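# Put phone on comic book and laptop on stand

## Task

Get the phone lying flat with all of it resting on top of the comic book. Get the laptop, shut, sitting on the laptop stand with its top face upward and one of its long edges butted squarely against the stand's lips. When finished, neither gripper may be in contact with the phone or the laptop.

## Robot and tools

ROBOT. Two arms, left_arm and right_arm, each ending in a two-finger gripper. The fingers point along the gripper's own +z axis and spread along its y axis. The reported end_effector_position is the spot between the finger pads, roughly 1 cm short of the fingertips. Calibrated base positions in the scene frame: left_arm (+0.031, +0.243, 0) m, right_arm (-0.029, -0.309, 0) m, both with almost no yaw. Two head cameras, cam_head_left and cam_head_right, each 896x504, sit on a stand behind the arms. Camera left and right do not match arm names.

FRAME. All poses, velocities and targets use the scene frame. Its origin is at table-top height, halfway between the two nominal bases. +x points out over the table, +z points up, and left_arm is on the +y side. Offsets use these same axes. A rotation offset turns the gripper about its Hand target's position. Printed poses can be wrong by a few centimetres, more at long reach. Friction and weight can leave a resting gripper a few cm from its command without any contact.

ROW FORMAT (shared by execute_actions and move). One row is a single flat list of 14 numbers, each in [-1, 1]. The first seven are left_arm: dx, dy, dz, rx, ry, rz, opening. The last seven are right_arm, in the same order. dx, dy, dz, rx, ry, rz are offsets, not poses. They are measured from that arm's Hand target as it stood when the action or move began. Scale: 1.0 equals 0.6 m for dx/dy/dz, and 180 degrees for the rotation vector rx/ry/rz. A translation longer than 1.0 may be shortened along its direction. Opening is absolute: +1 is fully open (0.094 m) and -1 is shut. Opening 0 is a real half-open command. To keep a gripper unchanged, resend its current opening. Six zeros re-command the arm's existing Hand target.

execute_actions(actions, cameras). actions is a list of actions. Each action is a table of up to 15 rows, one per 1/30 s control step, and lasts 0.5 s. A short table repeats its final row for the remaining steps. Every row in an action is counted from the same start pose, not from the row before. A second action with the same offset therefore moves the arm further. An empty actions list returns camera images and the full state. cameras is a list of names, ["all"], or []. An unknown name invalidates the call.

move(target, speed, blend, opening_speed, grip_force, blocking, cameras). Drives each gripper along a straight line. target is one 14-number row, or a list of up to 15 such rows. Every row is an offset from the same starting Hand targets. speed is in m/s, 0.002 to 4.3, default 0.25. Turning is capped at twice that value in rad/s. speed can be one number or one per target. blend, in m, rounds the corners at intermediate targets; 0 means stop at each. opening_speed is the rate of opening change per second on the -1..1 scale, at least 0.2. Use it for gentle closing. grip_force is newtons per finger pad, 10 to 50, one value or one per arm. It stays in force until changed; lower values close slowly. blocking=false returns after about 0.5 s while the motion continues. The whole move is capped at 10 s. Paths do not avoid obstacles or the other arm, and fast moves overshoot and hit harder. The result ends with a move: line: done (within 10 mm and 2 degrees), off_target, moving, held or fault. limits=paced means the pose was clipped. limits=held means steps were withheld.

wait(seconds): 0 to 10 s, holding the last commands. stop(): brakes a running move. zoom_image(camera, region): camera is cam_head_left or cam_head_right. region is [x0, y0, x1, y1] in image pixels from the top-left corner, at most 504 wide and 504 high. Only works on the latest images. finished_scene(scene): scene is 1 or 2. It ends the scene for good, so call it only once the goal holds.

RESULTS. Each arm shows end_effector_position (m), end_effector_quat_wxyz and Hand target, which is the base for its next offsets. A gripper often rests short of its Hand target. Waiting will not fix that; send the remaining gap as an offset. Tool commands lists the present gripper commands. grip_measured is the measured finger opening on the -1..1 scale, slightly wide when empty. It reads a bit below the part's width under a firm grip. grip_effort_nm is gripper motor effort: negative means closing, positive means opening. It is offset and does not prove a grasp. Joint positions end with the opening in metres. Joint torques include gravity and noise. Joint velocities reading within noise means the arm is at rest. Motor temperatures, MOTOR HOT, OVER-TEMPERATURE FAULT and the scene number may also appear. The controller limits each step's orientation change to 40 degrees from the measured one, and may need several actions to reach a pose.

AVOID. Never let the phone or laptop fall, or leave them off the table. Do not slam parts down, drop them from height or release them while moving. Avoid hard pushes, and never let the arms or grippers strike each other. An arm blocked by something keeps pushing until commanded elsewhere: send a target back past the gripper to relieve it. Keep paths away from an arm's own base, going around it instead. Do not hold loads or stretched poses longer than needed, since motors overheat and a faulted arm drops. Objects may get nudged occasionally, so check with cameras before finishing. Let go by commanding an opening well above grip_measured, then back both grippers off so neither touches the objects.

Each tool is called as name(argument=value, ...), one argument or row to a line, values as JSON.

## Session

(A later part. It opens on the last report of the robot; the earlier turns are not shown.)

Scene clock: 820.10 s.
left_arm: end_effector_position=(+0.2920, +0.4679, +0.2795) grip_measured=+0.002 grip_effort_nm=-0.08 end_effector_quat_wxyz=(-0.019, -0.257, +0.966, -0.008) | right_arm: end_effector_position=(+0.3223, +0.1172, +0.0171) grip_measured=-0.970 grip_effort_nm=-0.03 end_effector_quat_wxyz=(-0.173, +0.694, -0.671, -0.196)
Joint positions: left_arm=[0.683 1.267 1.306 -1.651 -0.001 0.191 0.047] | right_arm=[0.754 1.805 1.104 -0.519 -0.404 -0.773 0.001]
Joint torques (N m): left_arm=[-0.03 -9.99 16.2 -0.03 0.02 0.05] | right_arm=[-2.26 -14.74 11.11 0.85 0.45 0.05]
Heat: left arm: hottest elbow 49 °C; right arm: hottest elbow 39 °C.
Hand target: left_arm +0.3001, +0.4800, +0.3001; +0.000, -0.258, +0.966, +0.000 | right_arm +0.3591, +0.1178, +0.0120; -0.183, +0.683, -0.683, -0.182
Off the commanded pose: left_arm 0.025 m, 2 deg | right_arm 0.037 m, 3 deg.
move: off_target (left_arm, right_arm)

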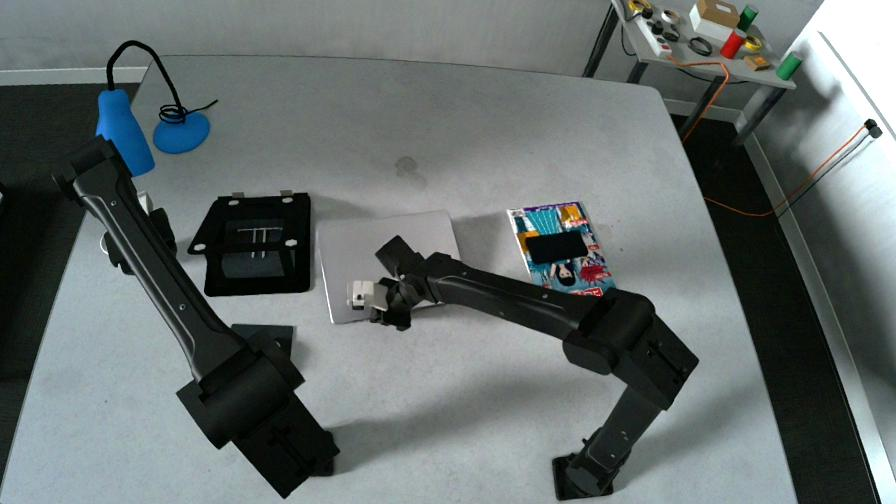

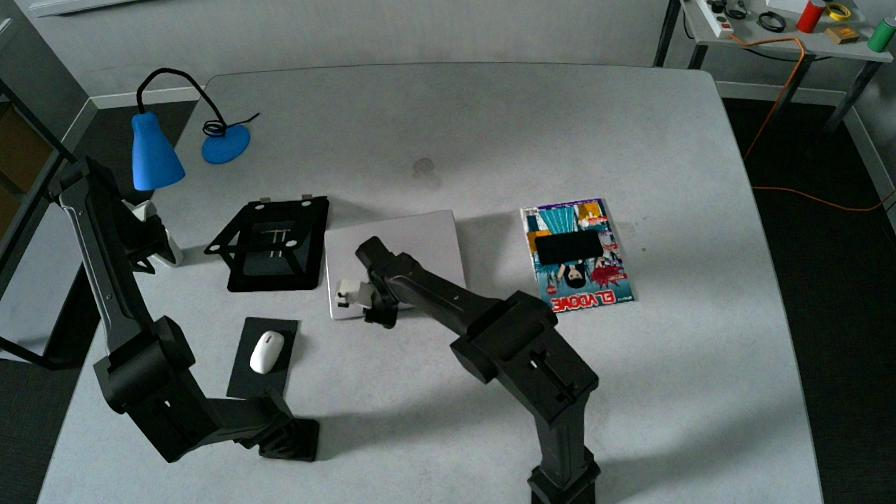

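execute_actions(
  actions=[],
)

Scene clock: 845.97 s.
left_arm: end_effector_position=(+0.2920, +0.4679, +0.2795) grip_measured=+0.002 grip_effort_nm=-0.08 end_effector_quat_wxyz=(-0.019, -0.257, +0.966, -0.008) | right_arm: end_effector_position=(+0.3224, +0.1173, +0.0172) grip_measured=-0.970 grip_effort_nm=-0.03 end_effector_quat_wxyz=(-0.173, +0.694, -0.671, -0.196)
Joint positions: left_arm=[0.683 1.267 1.306 -1.651 -0.001 0.191 0.047] | right_arm=[0.754 1.805 1.105 -0.519 -0.404 -0.774 0.001]
Joint velocities: within noise
Joint torques (N m): left_arm=[-0.56 -9.99 16.28 -0.29 -0.02 0.1] | right_arm=[-2.14 -14.74 11.07 0.69 0.44 0.11]
Motor temperatures (°C): left_arm=[22 27 49 24 26 23 26] | right_arm=[26 33 41 25 24 23 25]
Heat: left arm: hottest elbow 49 °C; right arm: hottest elbow 41 °C.
Hand target: left_arm +0.3001, +0.4800, +0.3001; +0.000, -0.258, +0.966, +0.000 | right_arm +0.3592, +0.1179, +0.0121; -0.183, +0.683, -0.683, -0.182
Tool commands: left_gripper/opening=+0.0 right_gripper/opening=-0.97
Off the commanded pose: left_arm 0.025 m, 2 deg | right_arm 0.037 m, 3 deg.

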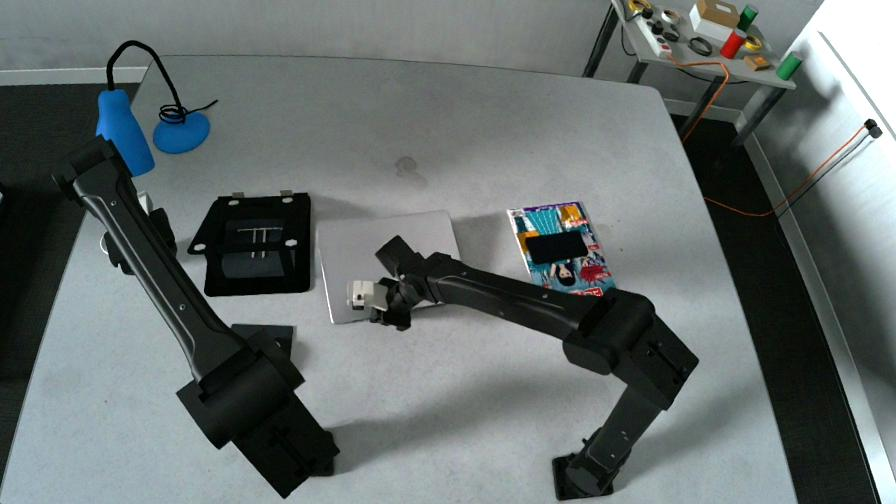

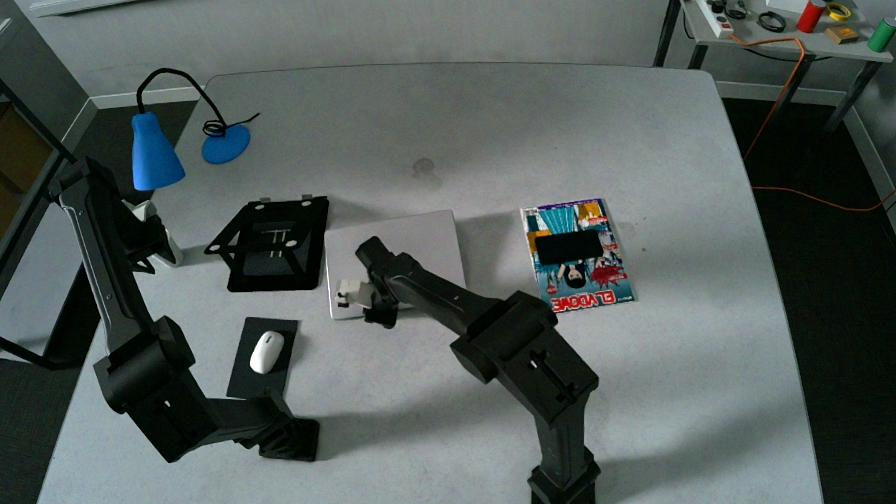

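zoom_image(
  camera="cam_head_left",
  region=[180, 160, 500, 340],
)

zoom_image(
  camera="cam_head_right",
  region=[180, 160, 500, 340],
)

Scaled by 1.575.

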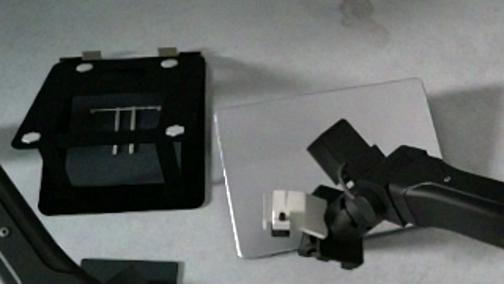

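Scaled by 1.575.

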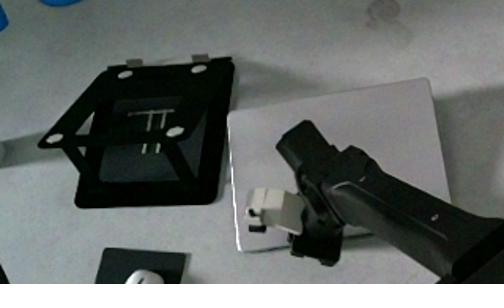

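move(
  target=[
    [0,0,0,0,0,0,-0.97,-0.1233,0.02,0.0133,0,0,0,-0.97],
    [0,0,0,0,0,0,-0.97,-0.1233,0.1733,0.0133,0,0,0,-0.97],
    [0,0,0,0,0,0,-0.97,0.012,0.1733,0,0,0,0,-0.97],
  ],
  speed=[0.2,0.2,0.1],
  blend=[0.02,0.02,0],
  cameras=["cam_head_left","cam_head_right"],
)

Scene clock: 989.47 s.
left_arm: end_effector_position=(+0.2920, +0.4679, +0.2795) grip_measured=-0.962 grip_effort_nm=-0.39 end_effector_quat_wxyz=(-0.019, -0.257, +0.966, -0.008) | right_arm: end_effector_position=(+0.3378, +0.2192, +0.0196) grip_measured=-0.970 grip_effort_nm=-0.03 end_effector_quat_wxyz=(-0.178, +0.689, -0.676, -0.191)
Joint positions: left_arm=[0.683 1.267 1.306 -1.651 -0.001 0.192 0.002] | right_arm=[0.867 1.969 1.37 -0.566 -0.348 -0.644 0.001]
Joint torques (N m): left_arm=[-0.85 -9.58 16.32 -0.2 0.02 0.07] | right_arm=[-1.44 -18.14 11.25 0.5 0.17 0.09]
Heat: left arm: hottest elbow 51 °C; right arm: hottest elbow 45 °C.
Hand target: left_arm +0.3001, +0.4800, +0.3001; +0.000, -0.258, +0.966, +0.000 | right_arm +0.3662, +0.2220, +0.0121; -0.183, +0.683, -0.683, -0.183
Off the commanded pose: left_arm 0.025 m, 2 deg | right_arm 0.030 m, 2 deg.
move: off_target (left_arm, right_arm); blend cut to 0 m at target 1

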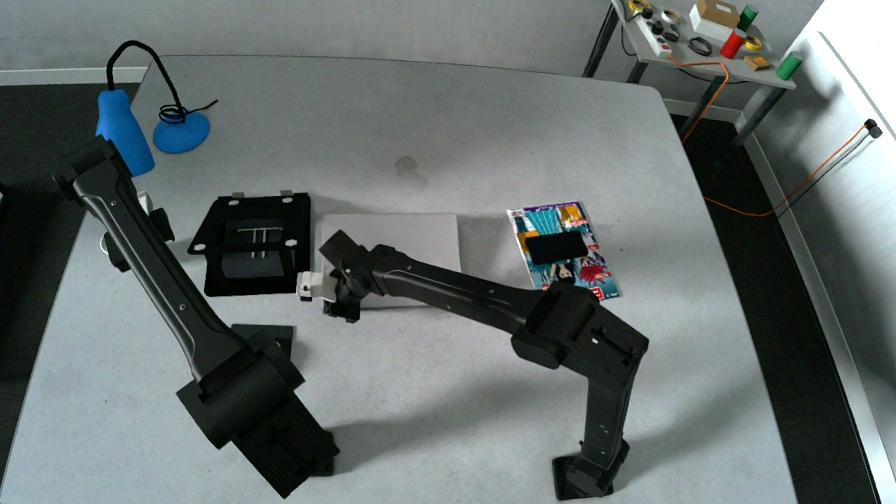

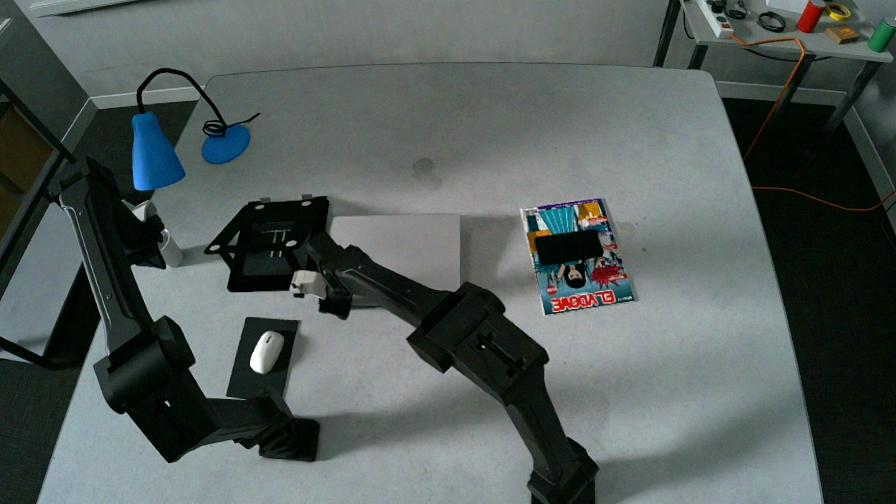

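move(
  target=[
    [0,0,0,0,0,0,-0.97,-0.1437,-0.0367,0.0967,0,0,0,-0.97],
    [0.5333,-0.6333,0,0,0,0,-0.97,-0.132,-0.465,0.1965,-0.1412,-0.3344,-0.0731,0.17],
  ],
  speed=[0.25,0.4],
  blend=[0.03,0],
  cameras=["cam_head_left","cam_head_right"],
)

Scene clock: 1040.27 s.
left_arm: end_effector_position=(+0.6076, +0.1026, +0.2756) grip_measured=-0.962 grip_effort_nm=-0.39 end_effector_quat_wxyz=(+0.019, -0.254, +0.967, -0.011) | right_arm: end_effector_position=(+0.2895, -0.0559, +0.1278) grip_measured=+0.168 grip_effort_nm=0.07 end_effector_quat_wxyz=(-0.361, +0.627, -0.595, +0.350)
Joint positions: left_arm=[-0.266 1.889 2.032 -1.67 0.002 -0.751 0.002] | right_arm=[0.972 1.207 0.516 -0.072 0.775 -0.99 0.055]
Joint torques (N m): left_arm=[-1.96 -20.48 16.87 0.18 -0.23 -0.06] | right_arm=[0.79 -9.88 6.43 1.73 0.31 0.14]
Heat: left arm: hottest elbow 51 °C; right arm: hottest elbow 43 °C.
Hand target: left_arm +0.6203, +0.1001, +0.3002; +0.001, -0.258, +0.966, +0.000 | right_arm +0.2870, -0.0571, +0.1300; -0.369, +0.626, -0.592, +0.349
Off the commanded pose: left_arm 0.028 m, 3 deg | right_arm 0.004 m, 1 deg.
joint sent to its limit (left arm) — joint 4 (wrist pitch), lower limit. The joint targets are off in orientation, not in position.
move: off_target (left_arm)

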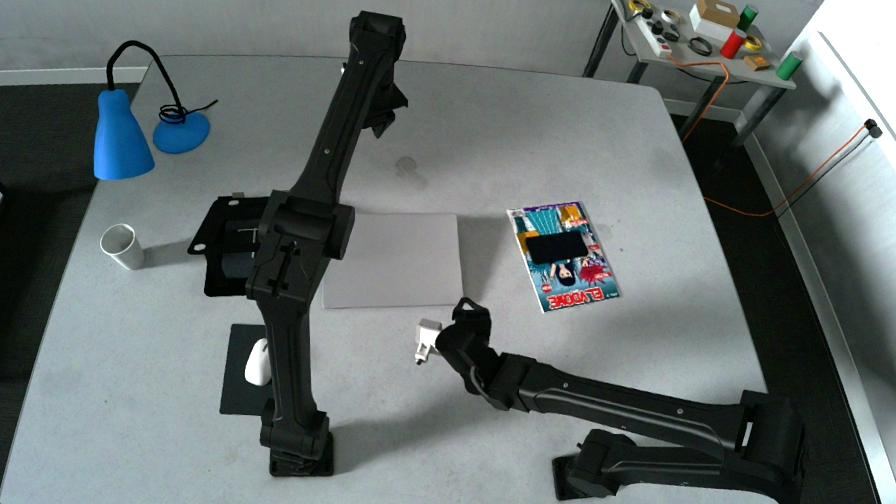

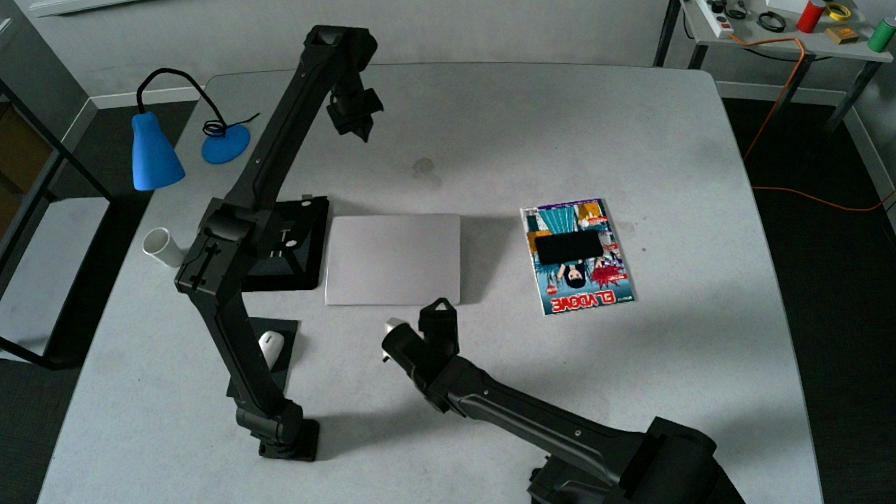

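zoom_image(
  camera="cam_head_left",
  region=[300, 190, 500, 380],
)

zoom_image(
  camera="cam_head_right",
  region=[300, 190, 500, 380],
)

Scaled by 2.520.

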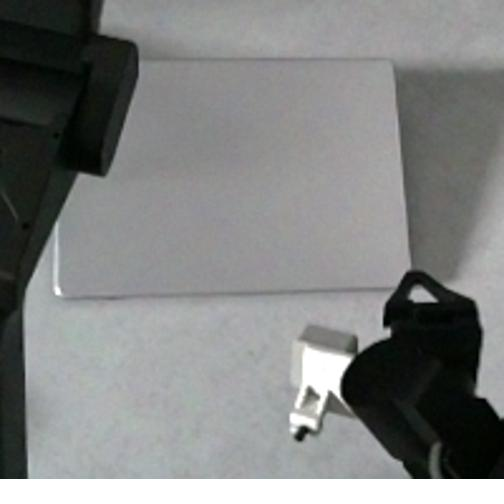

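Scaled by 2.520.

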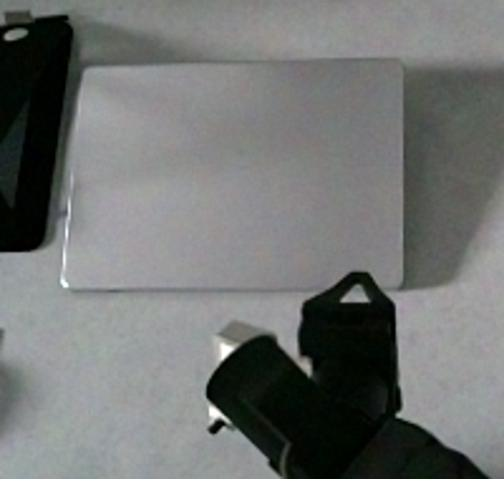

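zoom_image(
  camera="cam_head_left",
  region=[400, 280, 520, 380],
)

zoom_image(
  camera="cam_head_right",
  region=[370, 280, 490, 380],
)

Scaled by 4.200.

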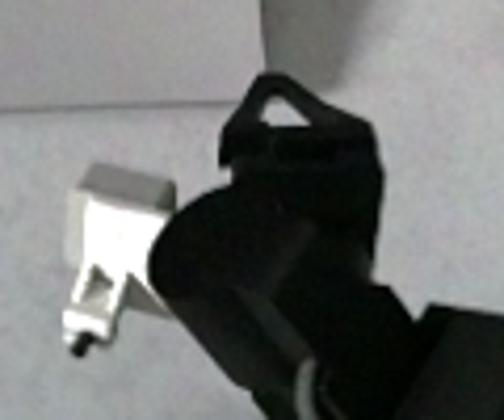

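Scaled by 4.200.

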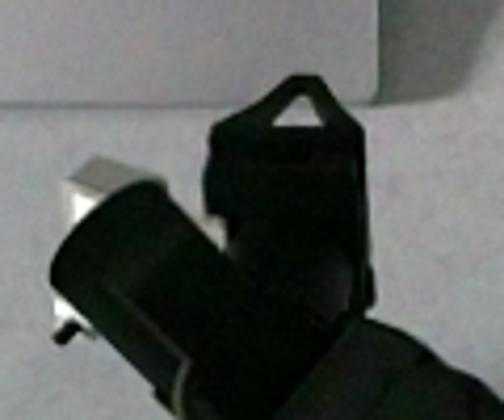

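move(
  target=[0.0412,-0.2618,-0.367,0,0,0,-0.97,0.0733,0.0352,-0.1417,0,0,0,0.17],
  speed=0.2,
  cameras=["cam_head_left","cam_head_right"],
)

Scene clock: 1107.97 s.
left_arm: end_effector_position=(+0.6253, -0.0433, +0.0544) grip_measured=-0.962 grip_effort_nm=-0.39 end_effector_quat_wxyz=(-0.028, -0.256, +0.966, +0.025) | right_arm: end_effector_position=(+0.3231, -0.0376, +0.0455) grip_measured=+0.169 grip_effort_nm=0.07 end_effector_quat_wxyz=(-0.367, +0.630, -0.591, +0.347)
Joint positions: left_arm=[-0.477 2.227 1.995 -1.414 -0.002 -0.967 0.002] | right_arm=[0.915 1.555 0.507 0.335 0.722 -1.056 0.055]
Joint torques (N m): left_arm=[-1.55 -26.11 15.38 0.39 -0.04 -0.03] | right_arm=[-0.32 -10.29 6.2 1.81 0.19 0.17]
Heat: left arm: hottest elbow 52 °C; right arm: hottest elbow 39 °C.
Hand target: left_arm +0.6448, -0.0571, +0.0799; +0.000, -0.258, +0.966, +0.000 | right_arm +0.3310, -0.0361, +0.0450; -0.369, +0.626, -0.592, +0.349
Off the commanded pose: left_arm 0.035 m, 4 deg | right_arm 0.008 m, 1 deg.
move: off_target (left_arm)

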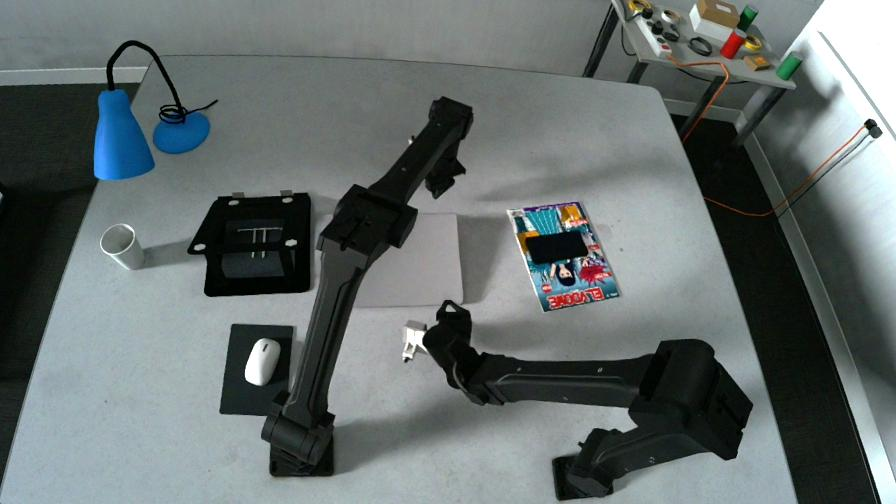

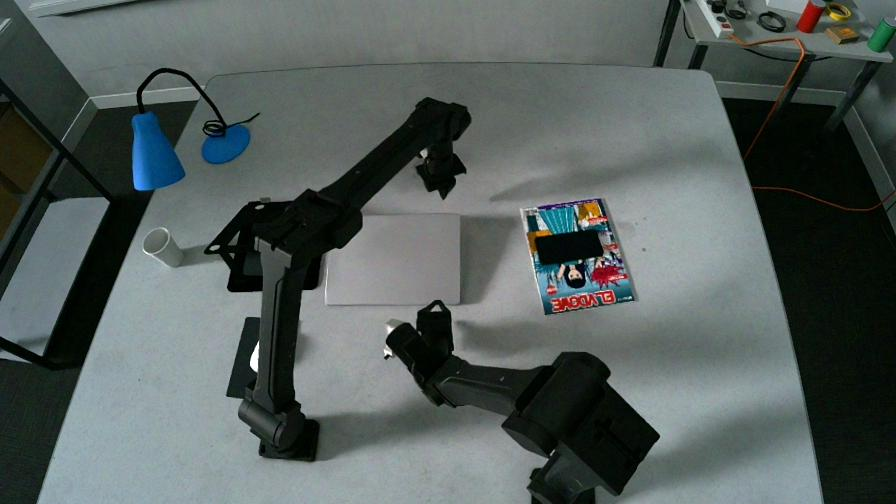

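zoom_image(
  camera="cam_head_left",
  region=[380, 130, 500, 230],
)

zoom_image(
  camera="cam_head_right",
  region=[380, 130, 500, 230],
)

zoom_image(
  camera="cam_head_left",
  region=[390, 280, 490, 380],
)

zoom_image(
  camera="cam_head_right",
  region=[370, 280, 470, 380],
)

Scaled by 4.200.

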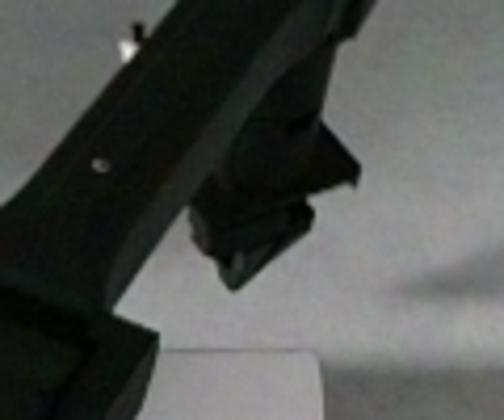

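Scaled by 4.200.

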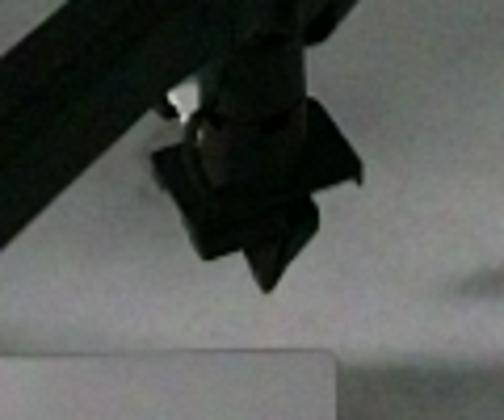

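Scaled by 5.040.

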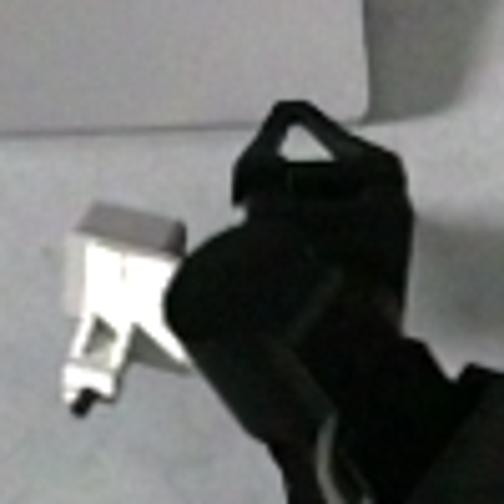

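Scaled by 5.040.

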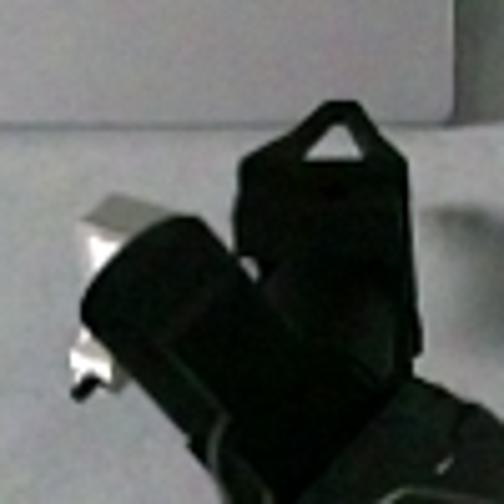

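move(
  target=[-0.0222,-0.0278,-0.054,0,0,0,-0.97,0,-0.029,-0.0258,0,0,0,0.17],
  speed=0.1,
  cameras=["cam_head_left","cam_head_right"],
)

zoom_image(
  camera="cam_head_left",
  region=[380, 170, 500, 330],
)

zoom_image(
  camera="cam_head_right",
  region=[380, 170, 500, 330],
)

Scene clock: 1125.90 s.
left_arm: end_effector_position=(+0.6340, -0.0672, +0.0537) grip_measured=-0.962 grip_effort_nm=-0.38 end_effector_quat_wxyz=(+0.001, -0.259, +0.966, +0.001) | right_arm: end_effector_position=(+0.3304, -0.0458, +0.0389) grip_measured=+0.169 grip_effort_nm=0.07 end_effector_quat_wxyz=(-0.377, +0.623, -0.591, +0.346)
Joint positions: left_arm=[-0.503 2.227 1.995 -1.34 -0.002 -0.998 0.002] | right_arm=[0.882 1.586 0.485 0.431 0.697 -1.083 0.055]
Joint torques (N m): left_arm=[-2.43 -23.88 9.69 0.69 0 -0.08] | right_arm=[-0.32 -10.11 4.12 1.85 0.17 0.15]
Heat: left arm: hottest elbow 50 °C; right arm: hottest elbow 38 °C.
Hand target: left_arm +0.6315, -0.0737, +0.0475; +0.000, -0.259, +0.966, +0.000 | right_arm +0.3310, -0.0534, +0.0295; -0.369, +0.626, -0.592, +0.349
Off the commanded pose: left_arm 0.009 m, 0 deg | right_arm 0.012 m, 1 deg.
move: off_target (right_arm)

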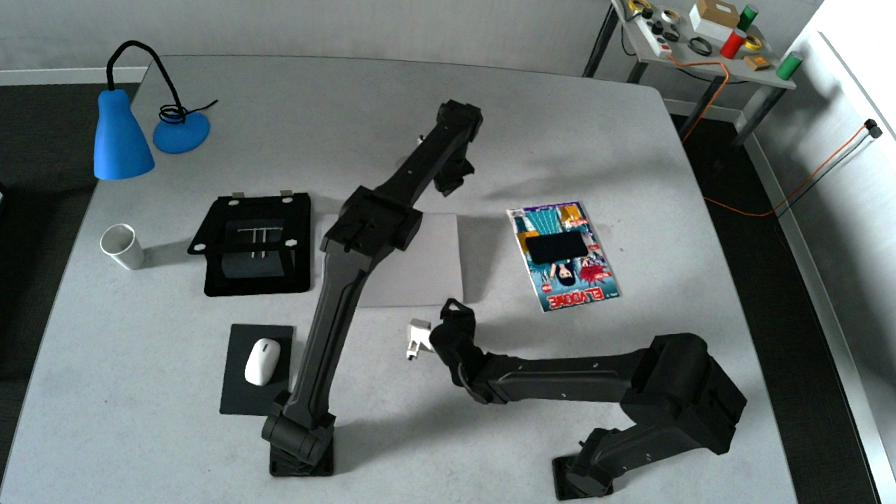

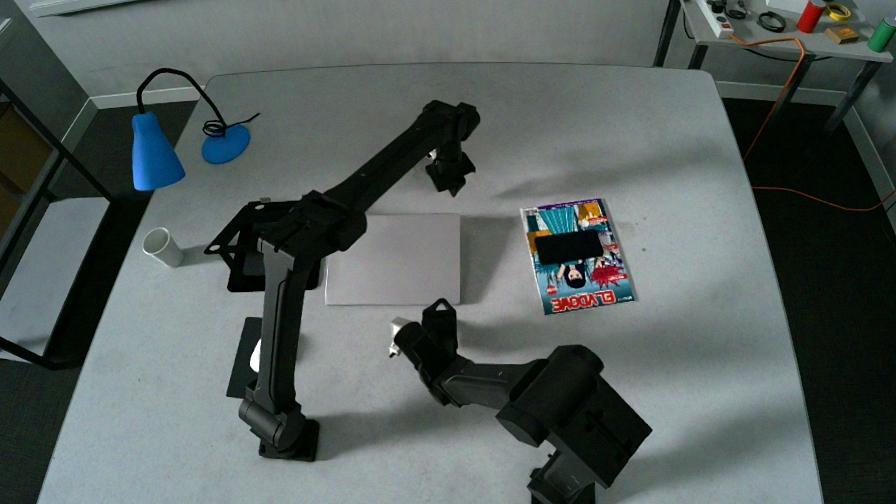

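Scaled by 3.150.

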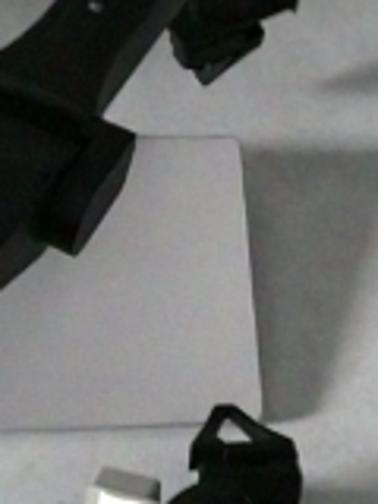

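Scaled by 3.150.

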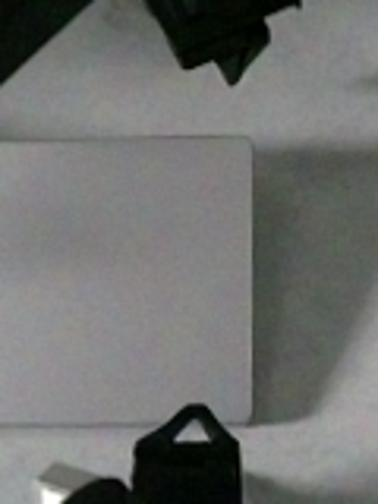

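move(
  target=[-0.0225,0,-0.054,0,0,0,-0.97,0,0,-0.0225,0,0,0,0.17],
  speed=0.08,
  cameras=["cam_head_left","cam_head_right"],
)

zoom_image(
  camera="cam_head_left",
  region=[380, 170, 500, 330],
)

zoom_image(
  camera="cam_head_right",
  region=[380, 170, 500, 330],
)

Scene clock: 1134.50 s.
left_arm: end_effector_position=(+0.6230, -0.0650, +0.0184) grip_measured=-0.962 grip_effort_nm=-0.38 end_effector_quat_wxyz=(+0.000, -0.261, +0.965, +0.002) | right_arm: end_effector_position=(+0.3334, -0.0428, +0.0338) grip_measured=+0.169 grip_effort_nm=0.07 end_effector_quat_wxyz=(-0.387, +0.617, -0.591, +0.346)
Joint positions: left_arm=[-0.508 2.227 1.899 -1.247 -0.002 -1.008 0.002] | right_arm=[0.882 1.623 0.485 0.493 0.698 -1.086 0.055]
Joint torques (N m): left_arm=[-3.19 -24.88 8.92 0.7 -0.06 -0.1] | right_arm=[-0.38 -9.29 3.54 1.61 0.12 0.16]
Heat: left arm: hottest elbow 48 °C; right arm: hottest elbow 38 °C.
Hand target: left_arm +0.6181, -0.0736, +0.0152; +0.000, -0.259, +0.966, +0.000 | right_arm +0.3311, -0.0534, +0.0161; -0.369, +0.625, -0.592, +0.349
Off the commanded pose: left_arm 0.011 m, 0 deg | right_arm 0.021 m, 2 deg.
move: off_target (left_arm, right_arm)

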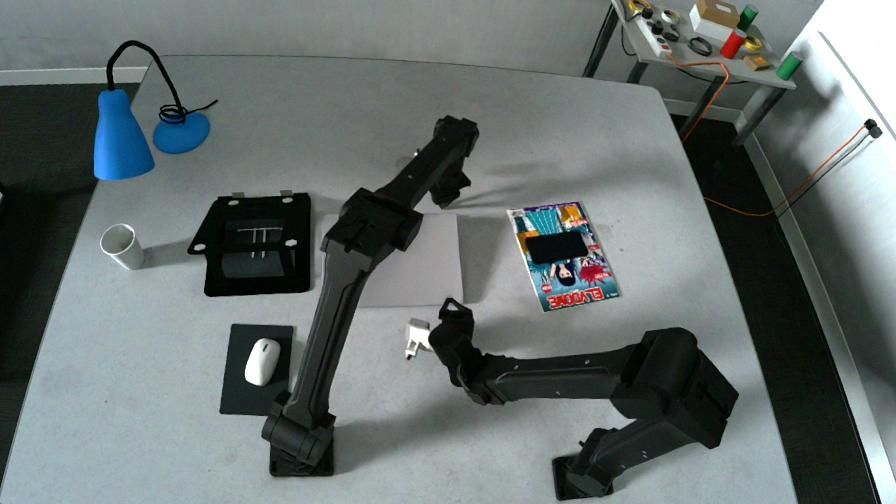

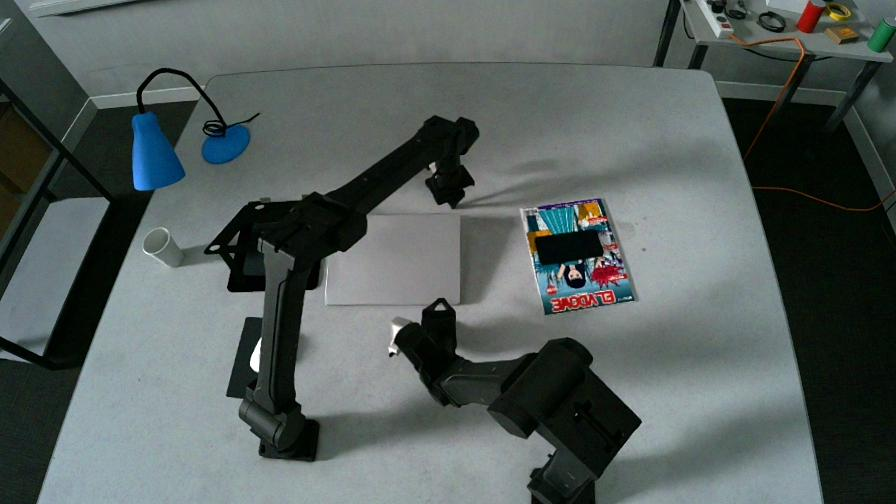

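Scaled by 3.150.

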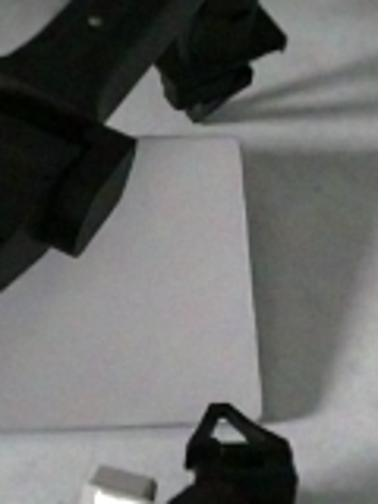

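Scaled by 3.150.

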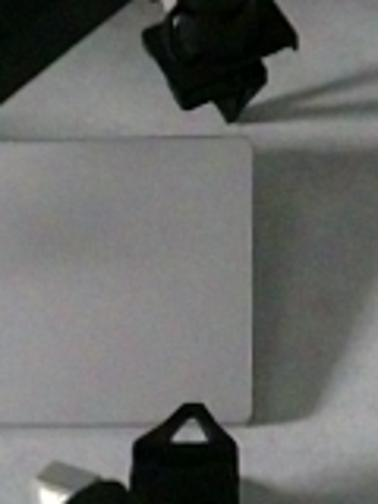

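move(
  target=[0,0,0,0,0,0,-0.97,0.11,0,0,0,0,0,0.17],
  speed=0.06,
  cameras=["cam_head_left","cam_head_right"],
)

zoom_image(
  camera="cam_head_left",
  region=[380, 170, 500, 330],
)

zoom_image(
  camera="cam_head_right",
  region=[380, 170, 500, 330],
)

Scene clock: 1140.00 s.
left_arm: end_effector_position=(+0.6231, -0.0651, +0.0184) grip_measured=-0.962 grip_effort_nm=-0.39 end_effector_quat_wxyz=(+0.000, -0.261, +0.965, +0.002) | right_arm: end_effector_position=(+0.3831, -0.0551, +0.0335) grip_measured=+0.169 grip_effort_nm=0.07 end_effector_quat_wxyz=(-0.382, +0.621, -0.588, +0.351)
Joint positions: left_arm=[-0.508 2.227 1.899 -1.246 -0.002 -1.008 0.002] | right_arm=[0.753 1.675 0.55 0.532 0.599 -1.192 0.055]
Joint torques (N m): left_arm=[-2.37 -25.29 9.1 0.76 0.01 -0.12] | right_arm=[-0.91 -8.23 7.39 1.32 -0.27 0.16]
Heat: left arm: hottest elbow 47 °C; right arm: hottest elbow 37 °C.
Hand target: left_arm +0.6182, -0.0737, +0.0152; +0.001, -0.258, +0.966, +0.000 | right_arm +0.3970, -0.0534, +0.0160; -0.369, +0.626, -0.592, +0.349
Off the commanded pose: left_arm 0.010 m, 0 deg | right_arm 0.022 m, 2 deg.
move: off_target (right_arm)

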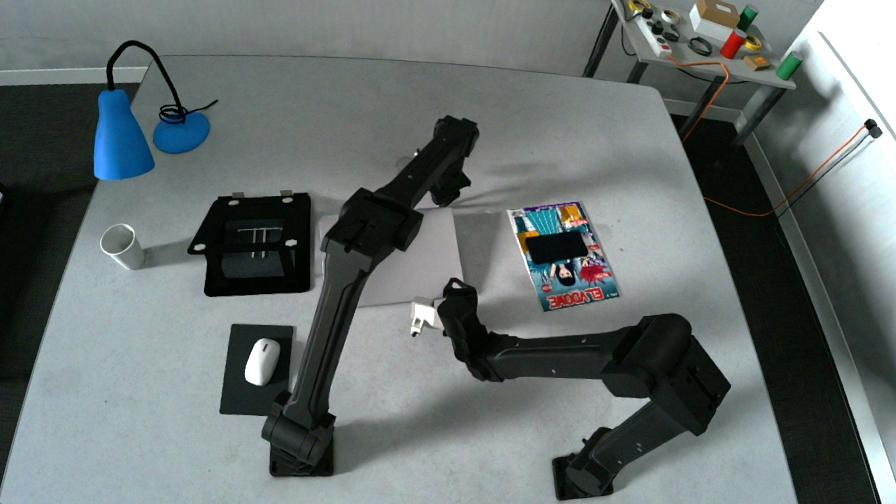

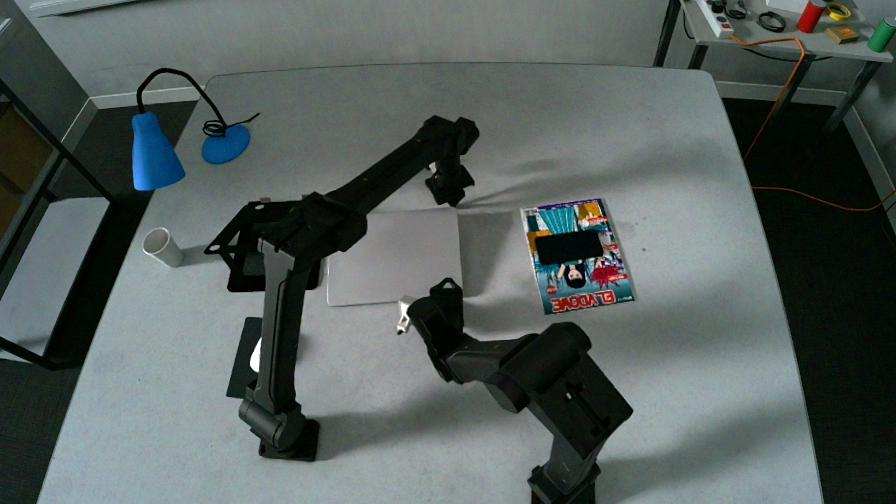

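Scaled by 3.150.

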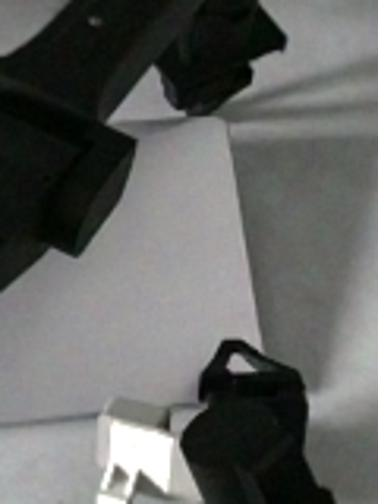

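Scaled by 3.150.

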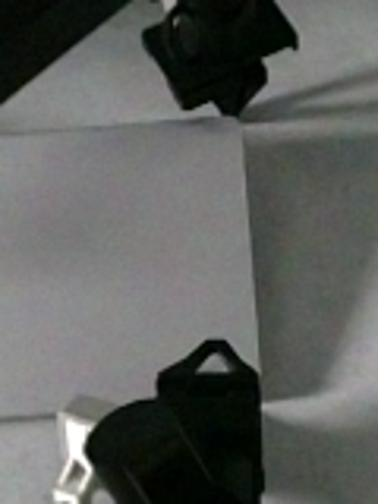

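move(
  target=[0,0,0,0,0,0,-0.97,0.075,0,0,0,0,0,0.17],
  speed=0.06,
  cameras=["cam_head_left","cam_head_right"],
)

zoom_image(
  camera="cam_head_left",
  region=[380, 170, 500, 330],
)

zoom_image(
  camera="cam_head_right",
  region=[320, 170, 480, 330],
)

Scene clock: 1146.33 s.
left_arm: end_effector_position=(+0.6328, -0.0625, +0.0185) grip_measured=-0.962 grip_effort_nm=-0.38 end_effector_quat_wxyz=(+0.014, -0.265, +0.964, -0.005) | right_arm: end_effector_position=(+0.4043, -0.0570, +0.0342) grip_measured=+0.169 grip_effort_nm=0.07 end_effector_quat_wxyz=(-0.381, +0.631, -0.580, +0.348)
Joint positions: left_arm=[-0.5 2.227 1.899 -1.216 -0.012 -1.008 0.002] | right_arm=[0.703 1.694 0.585 0.532 0.54 -1.244 0.055]
Joint torques (N m): left_arm=[-2.84 -25.29 8.9 -0.31 0.34 -0.02] | right_arm=[-2.61 -6.36 11.03 0.99 -0.4 0.24]
Heat: left arm: hottest elbow 46 °C; right arm: hottest elbow 38 °C.
Hand target: left_arm +0.6182, -0.0736, +0.0152; +0.001, -0.259, +0.966, +0.000 | right_arm +0.4421, -0.0534, +0.0160; -0.369, +0.626, -0.592, +0.349
Off the commanded pose: left_arm 0.019 m, 2 deg | right_arm 0.042 m, 2 deg.
move: off_target (left_arm, right_arm)

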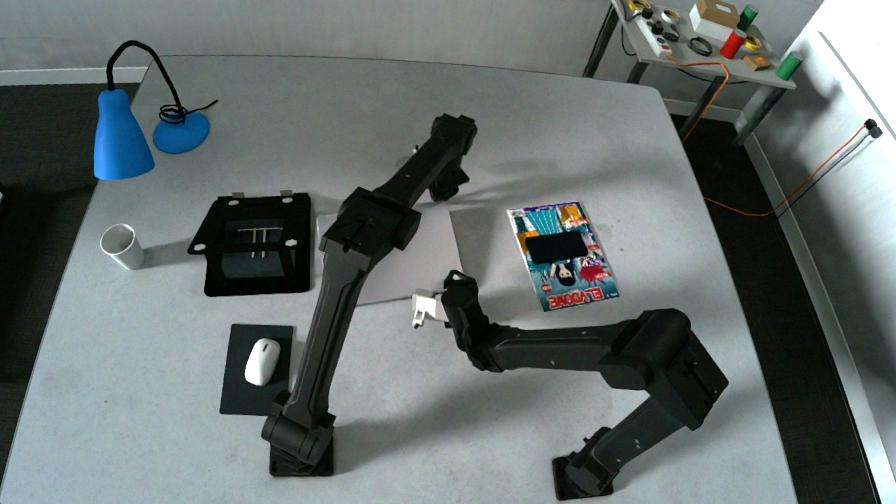

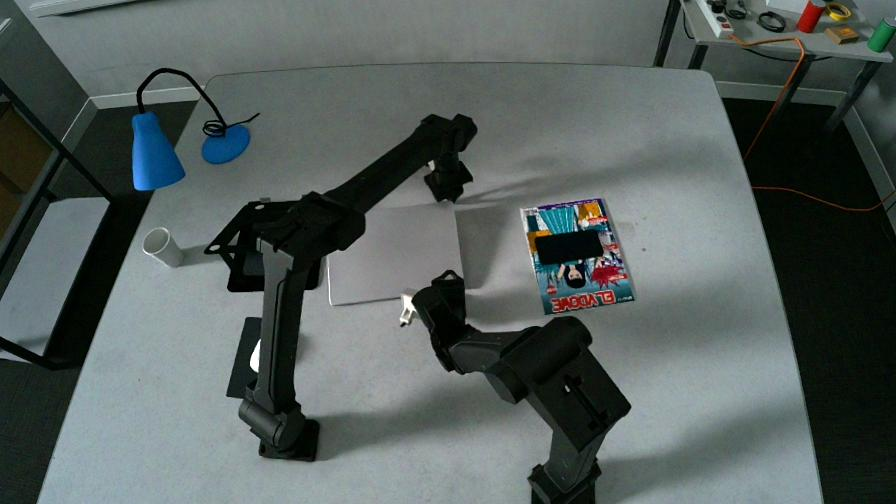

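Scaled by 3.150.

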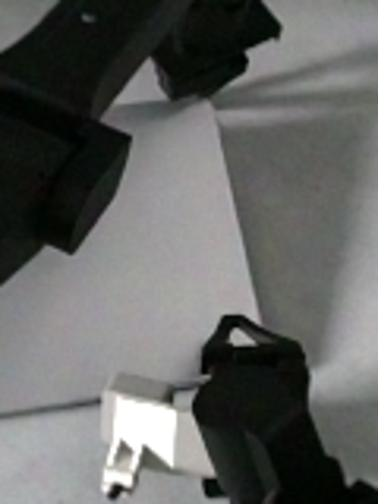

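Scaled by 3.150.

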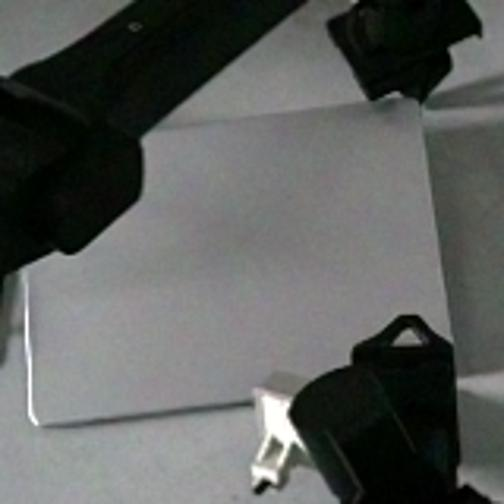

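zoom_image(
  camera="cam_head_right",
  region=[325, 270, 425, 330],
)

zoom_image(
  camera="cam_head_left",
  region=[350, 270, 470, 330],
)

Scaled by 5.040.

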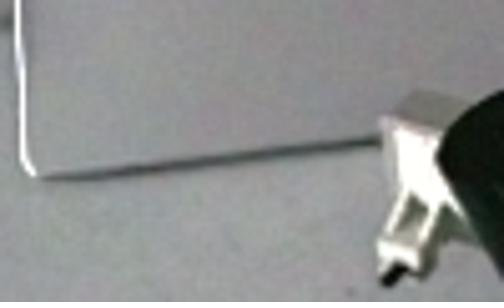

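Scaled by 4.200.

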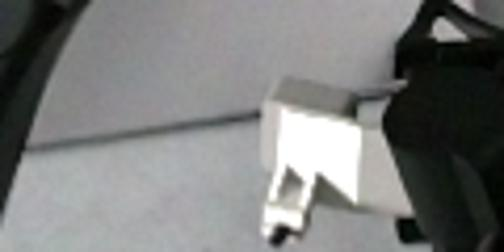

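move(
  target=[0,0,0,0,0,0,-0.97,0.02,0,0.07,0,0,0,0.17],
  speed=0.06,
  cameras=["cam_head_left","cam_head_right"],
)

zoom_image(
  camera="cam_head_right",
  region=[320, 190, 480, 330],
)

zoom_image(
  camera="cam_head_left",
  region=[350, 190, 490, 330],
)

Scene clock: 1231.33 s.
left_arm: end_effector_position=(+0.6329, -0.0624, +0.0185) grip_measured=-0.962 grip_effort_nm=-0.38 end_effector_quat_wxyz=(+0.014, -0.265, +0.964, -0.005) | right_arm: end_effector_position=(+0.4075, -0.0562, +0.0353) grip_measured=+0.169 grip_effort_nm=0.07 end_effector_quat_wxyz=(-0.350, +0.655, -0.581, +0.333)
Joint positions: left_arm=[-0.5 2.227 1.899 -1.216 -0.012 -1.008 0.002] | right_arm=[0.689 1.659 0.624 0.38 0.506 -1.248 0.055]
Joint torques (N m): left_arm=[-4.01 -24.41 8.92 -0.38 0.35 -0.11] | right_arm=[-3.02 -12.51 11.63 1.31 0.3 0.11]
Motor temperatures (°C): left_arm=[22 31 41 23 26 23 27] | right_arm=[26 32 43 25 24 23 24]
Heat: left arm: hottest elbow 41 °C; right arm: hottest elbow 43 °C.
Hand target: left_arm +0.6181, -0.0738, +0.0152; +0.001, -0.259, +0.966, +0.000 | right_arm +0.4539, -0.0534, +0.0579; -0.368, +0.626, -0.592, +0.349
Off the commanded pose: left_arm 0.019 m, 2 deg | right_arm 0.052 m, 5 deg.
move: off_target (left_arm, right_arm)

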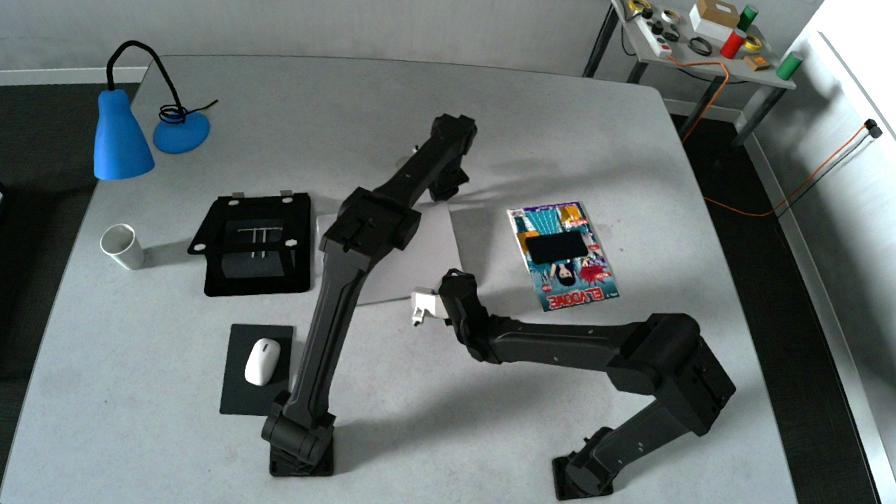

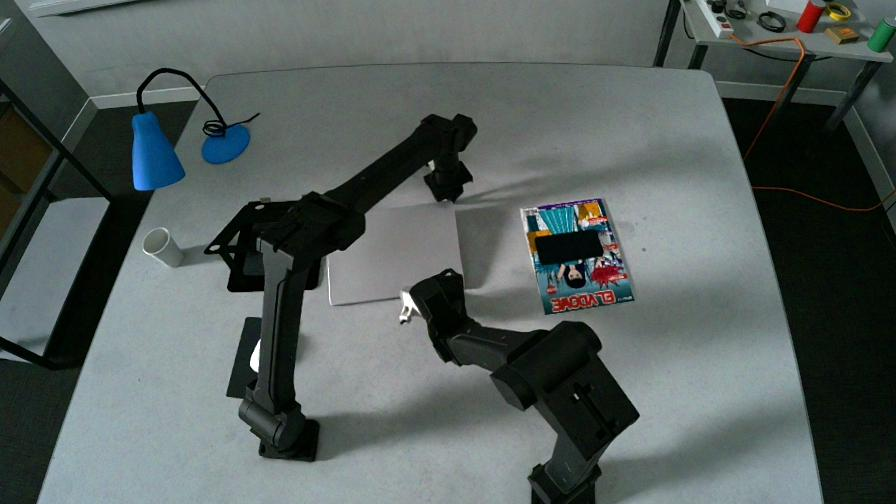

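Scaled by 3.150.

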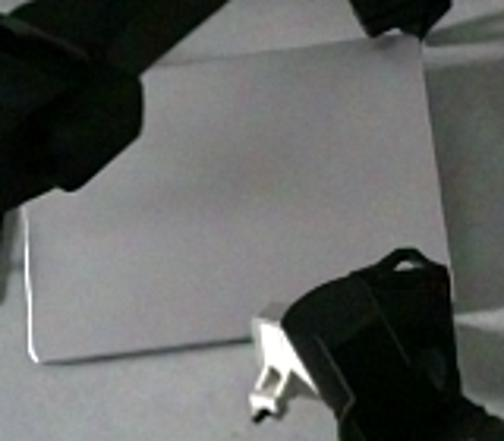

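Scaled by 3.600.

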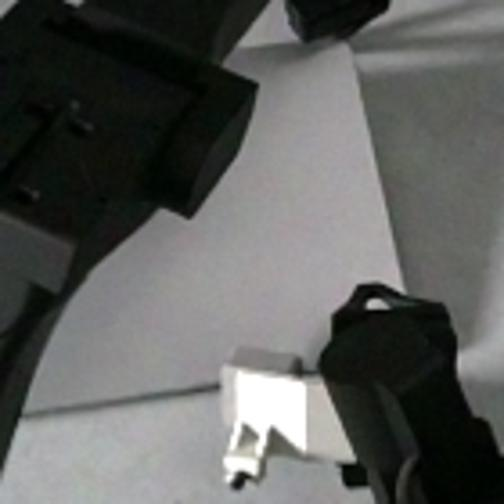

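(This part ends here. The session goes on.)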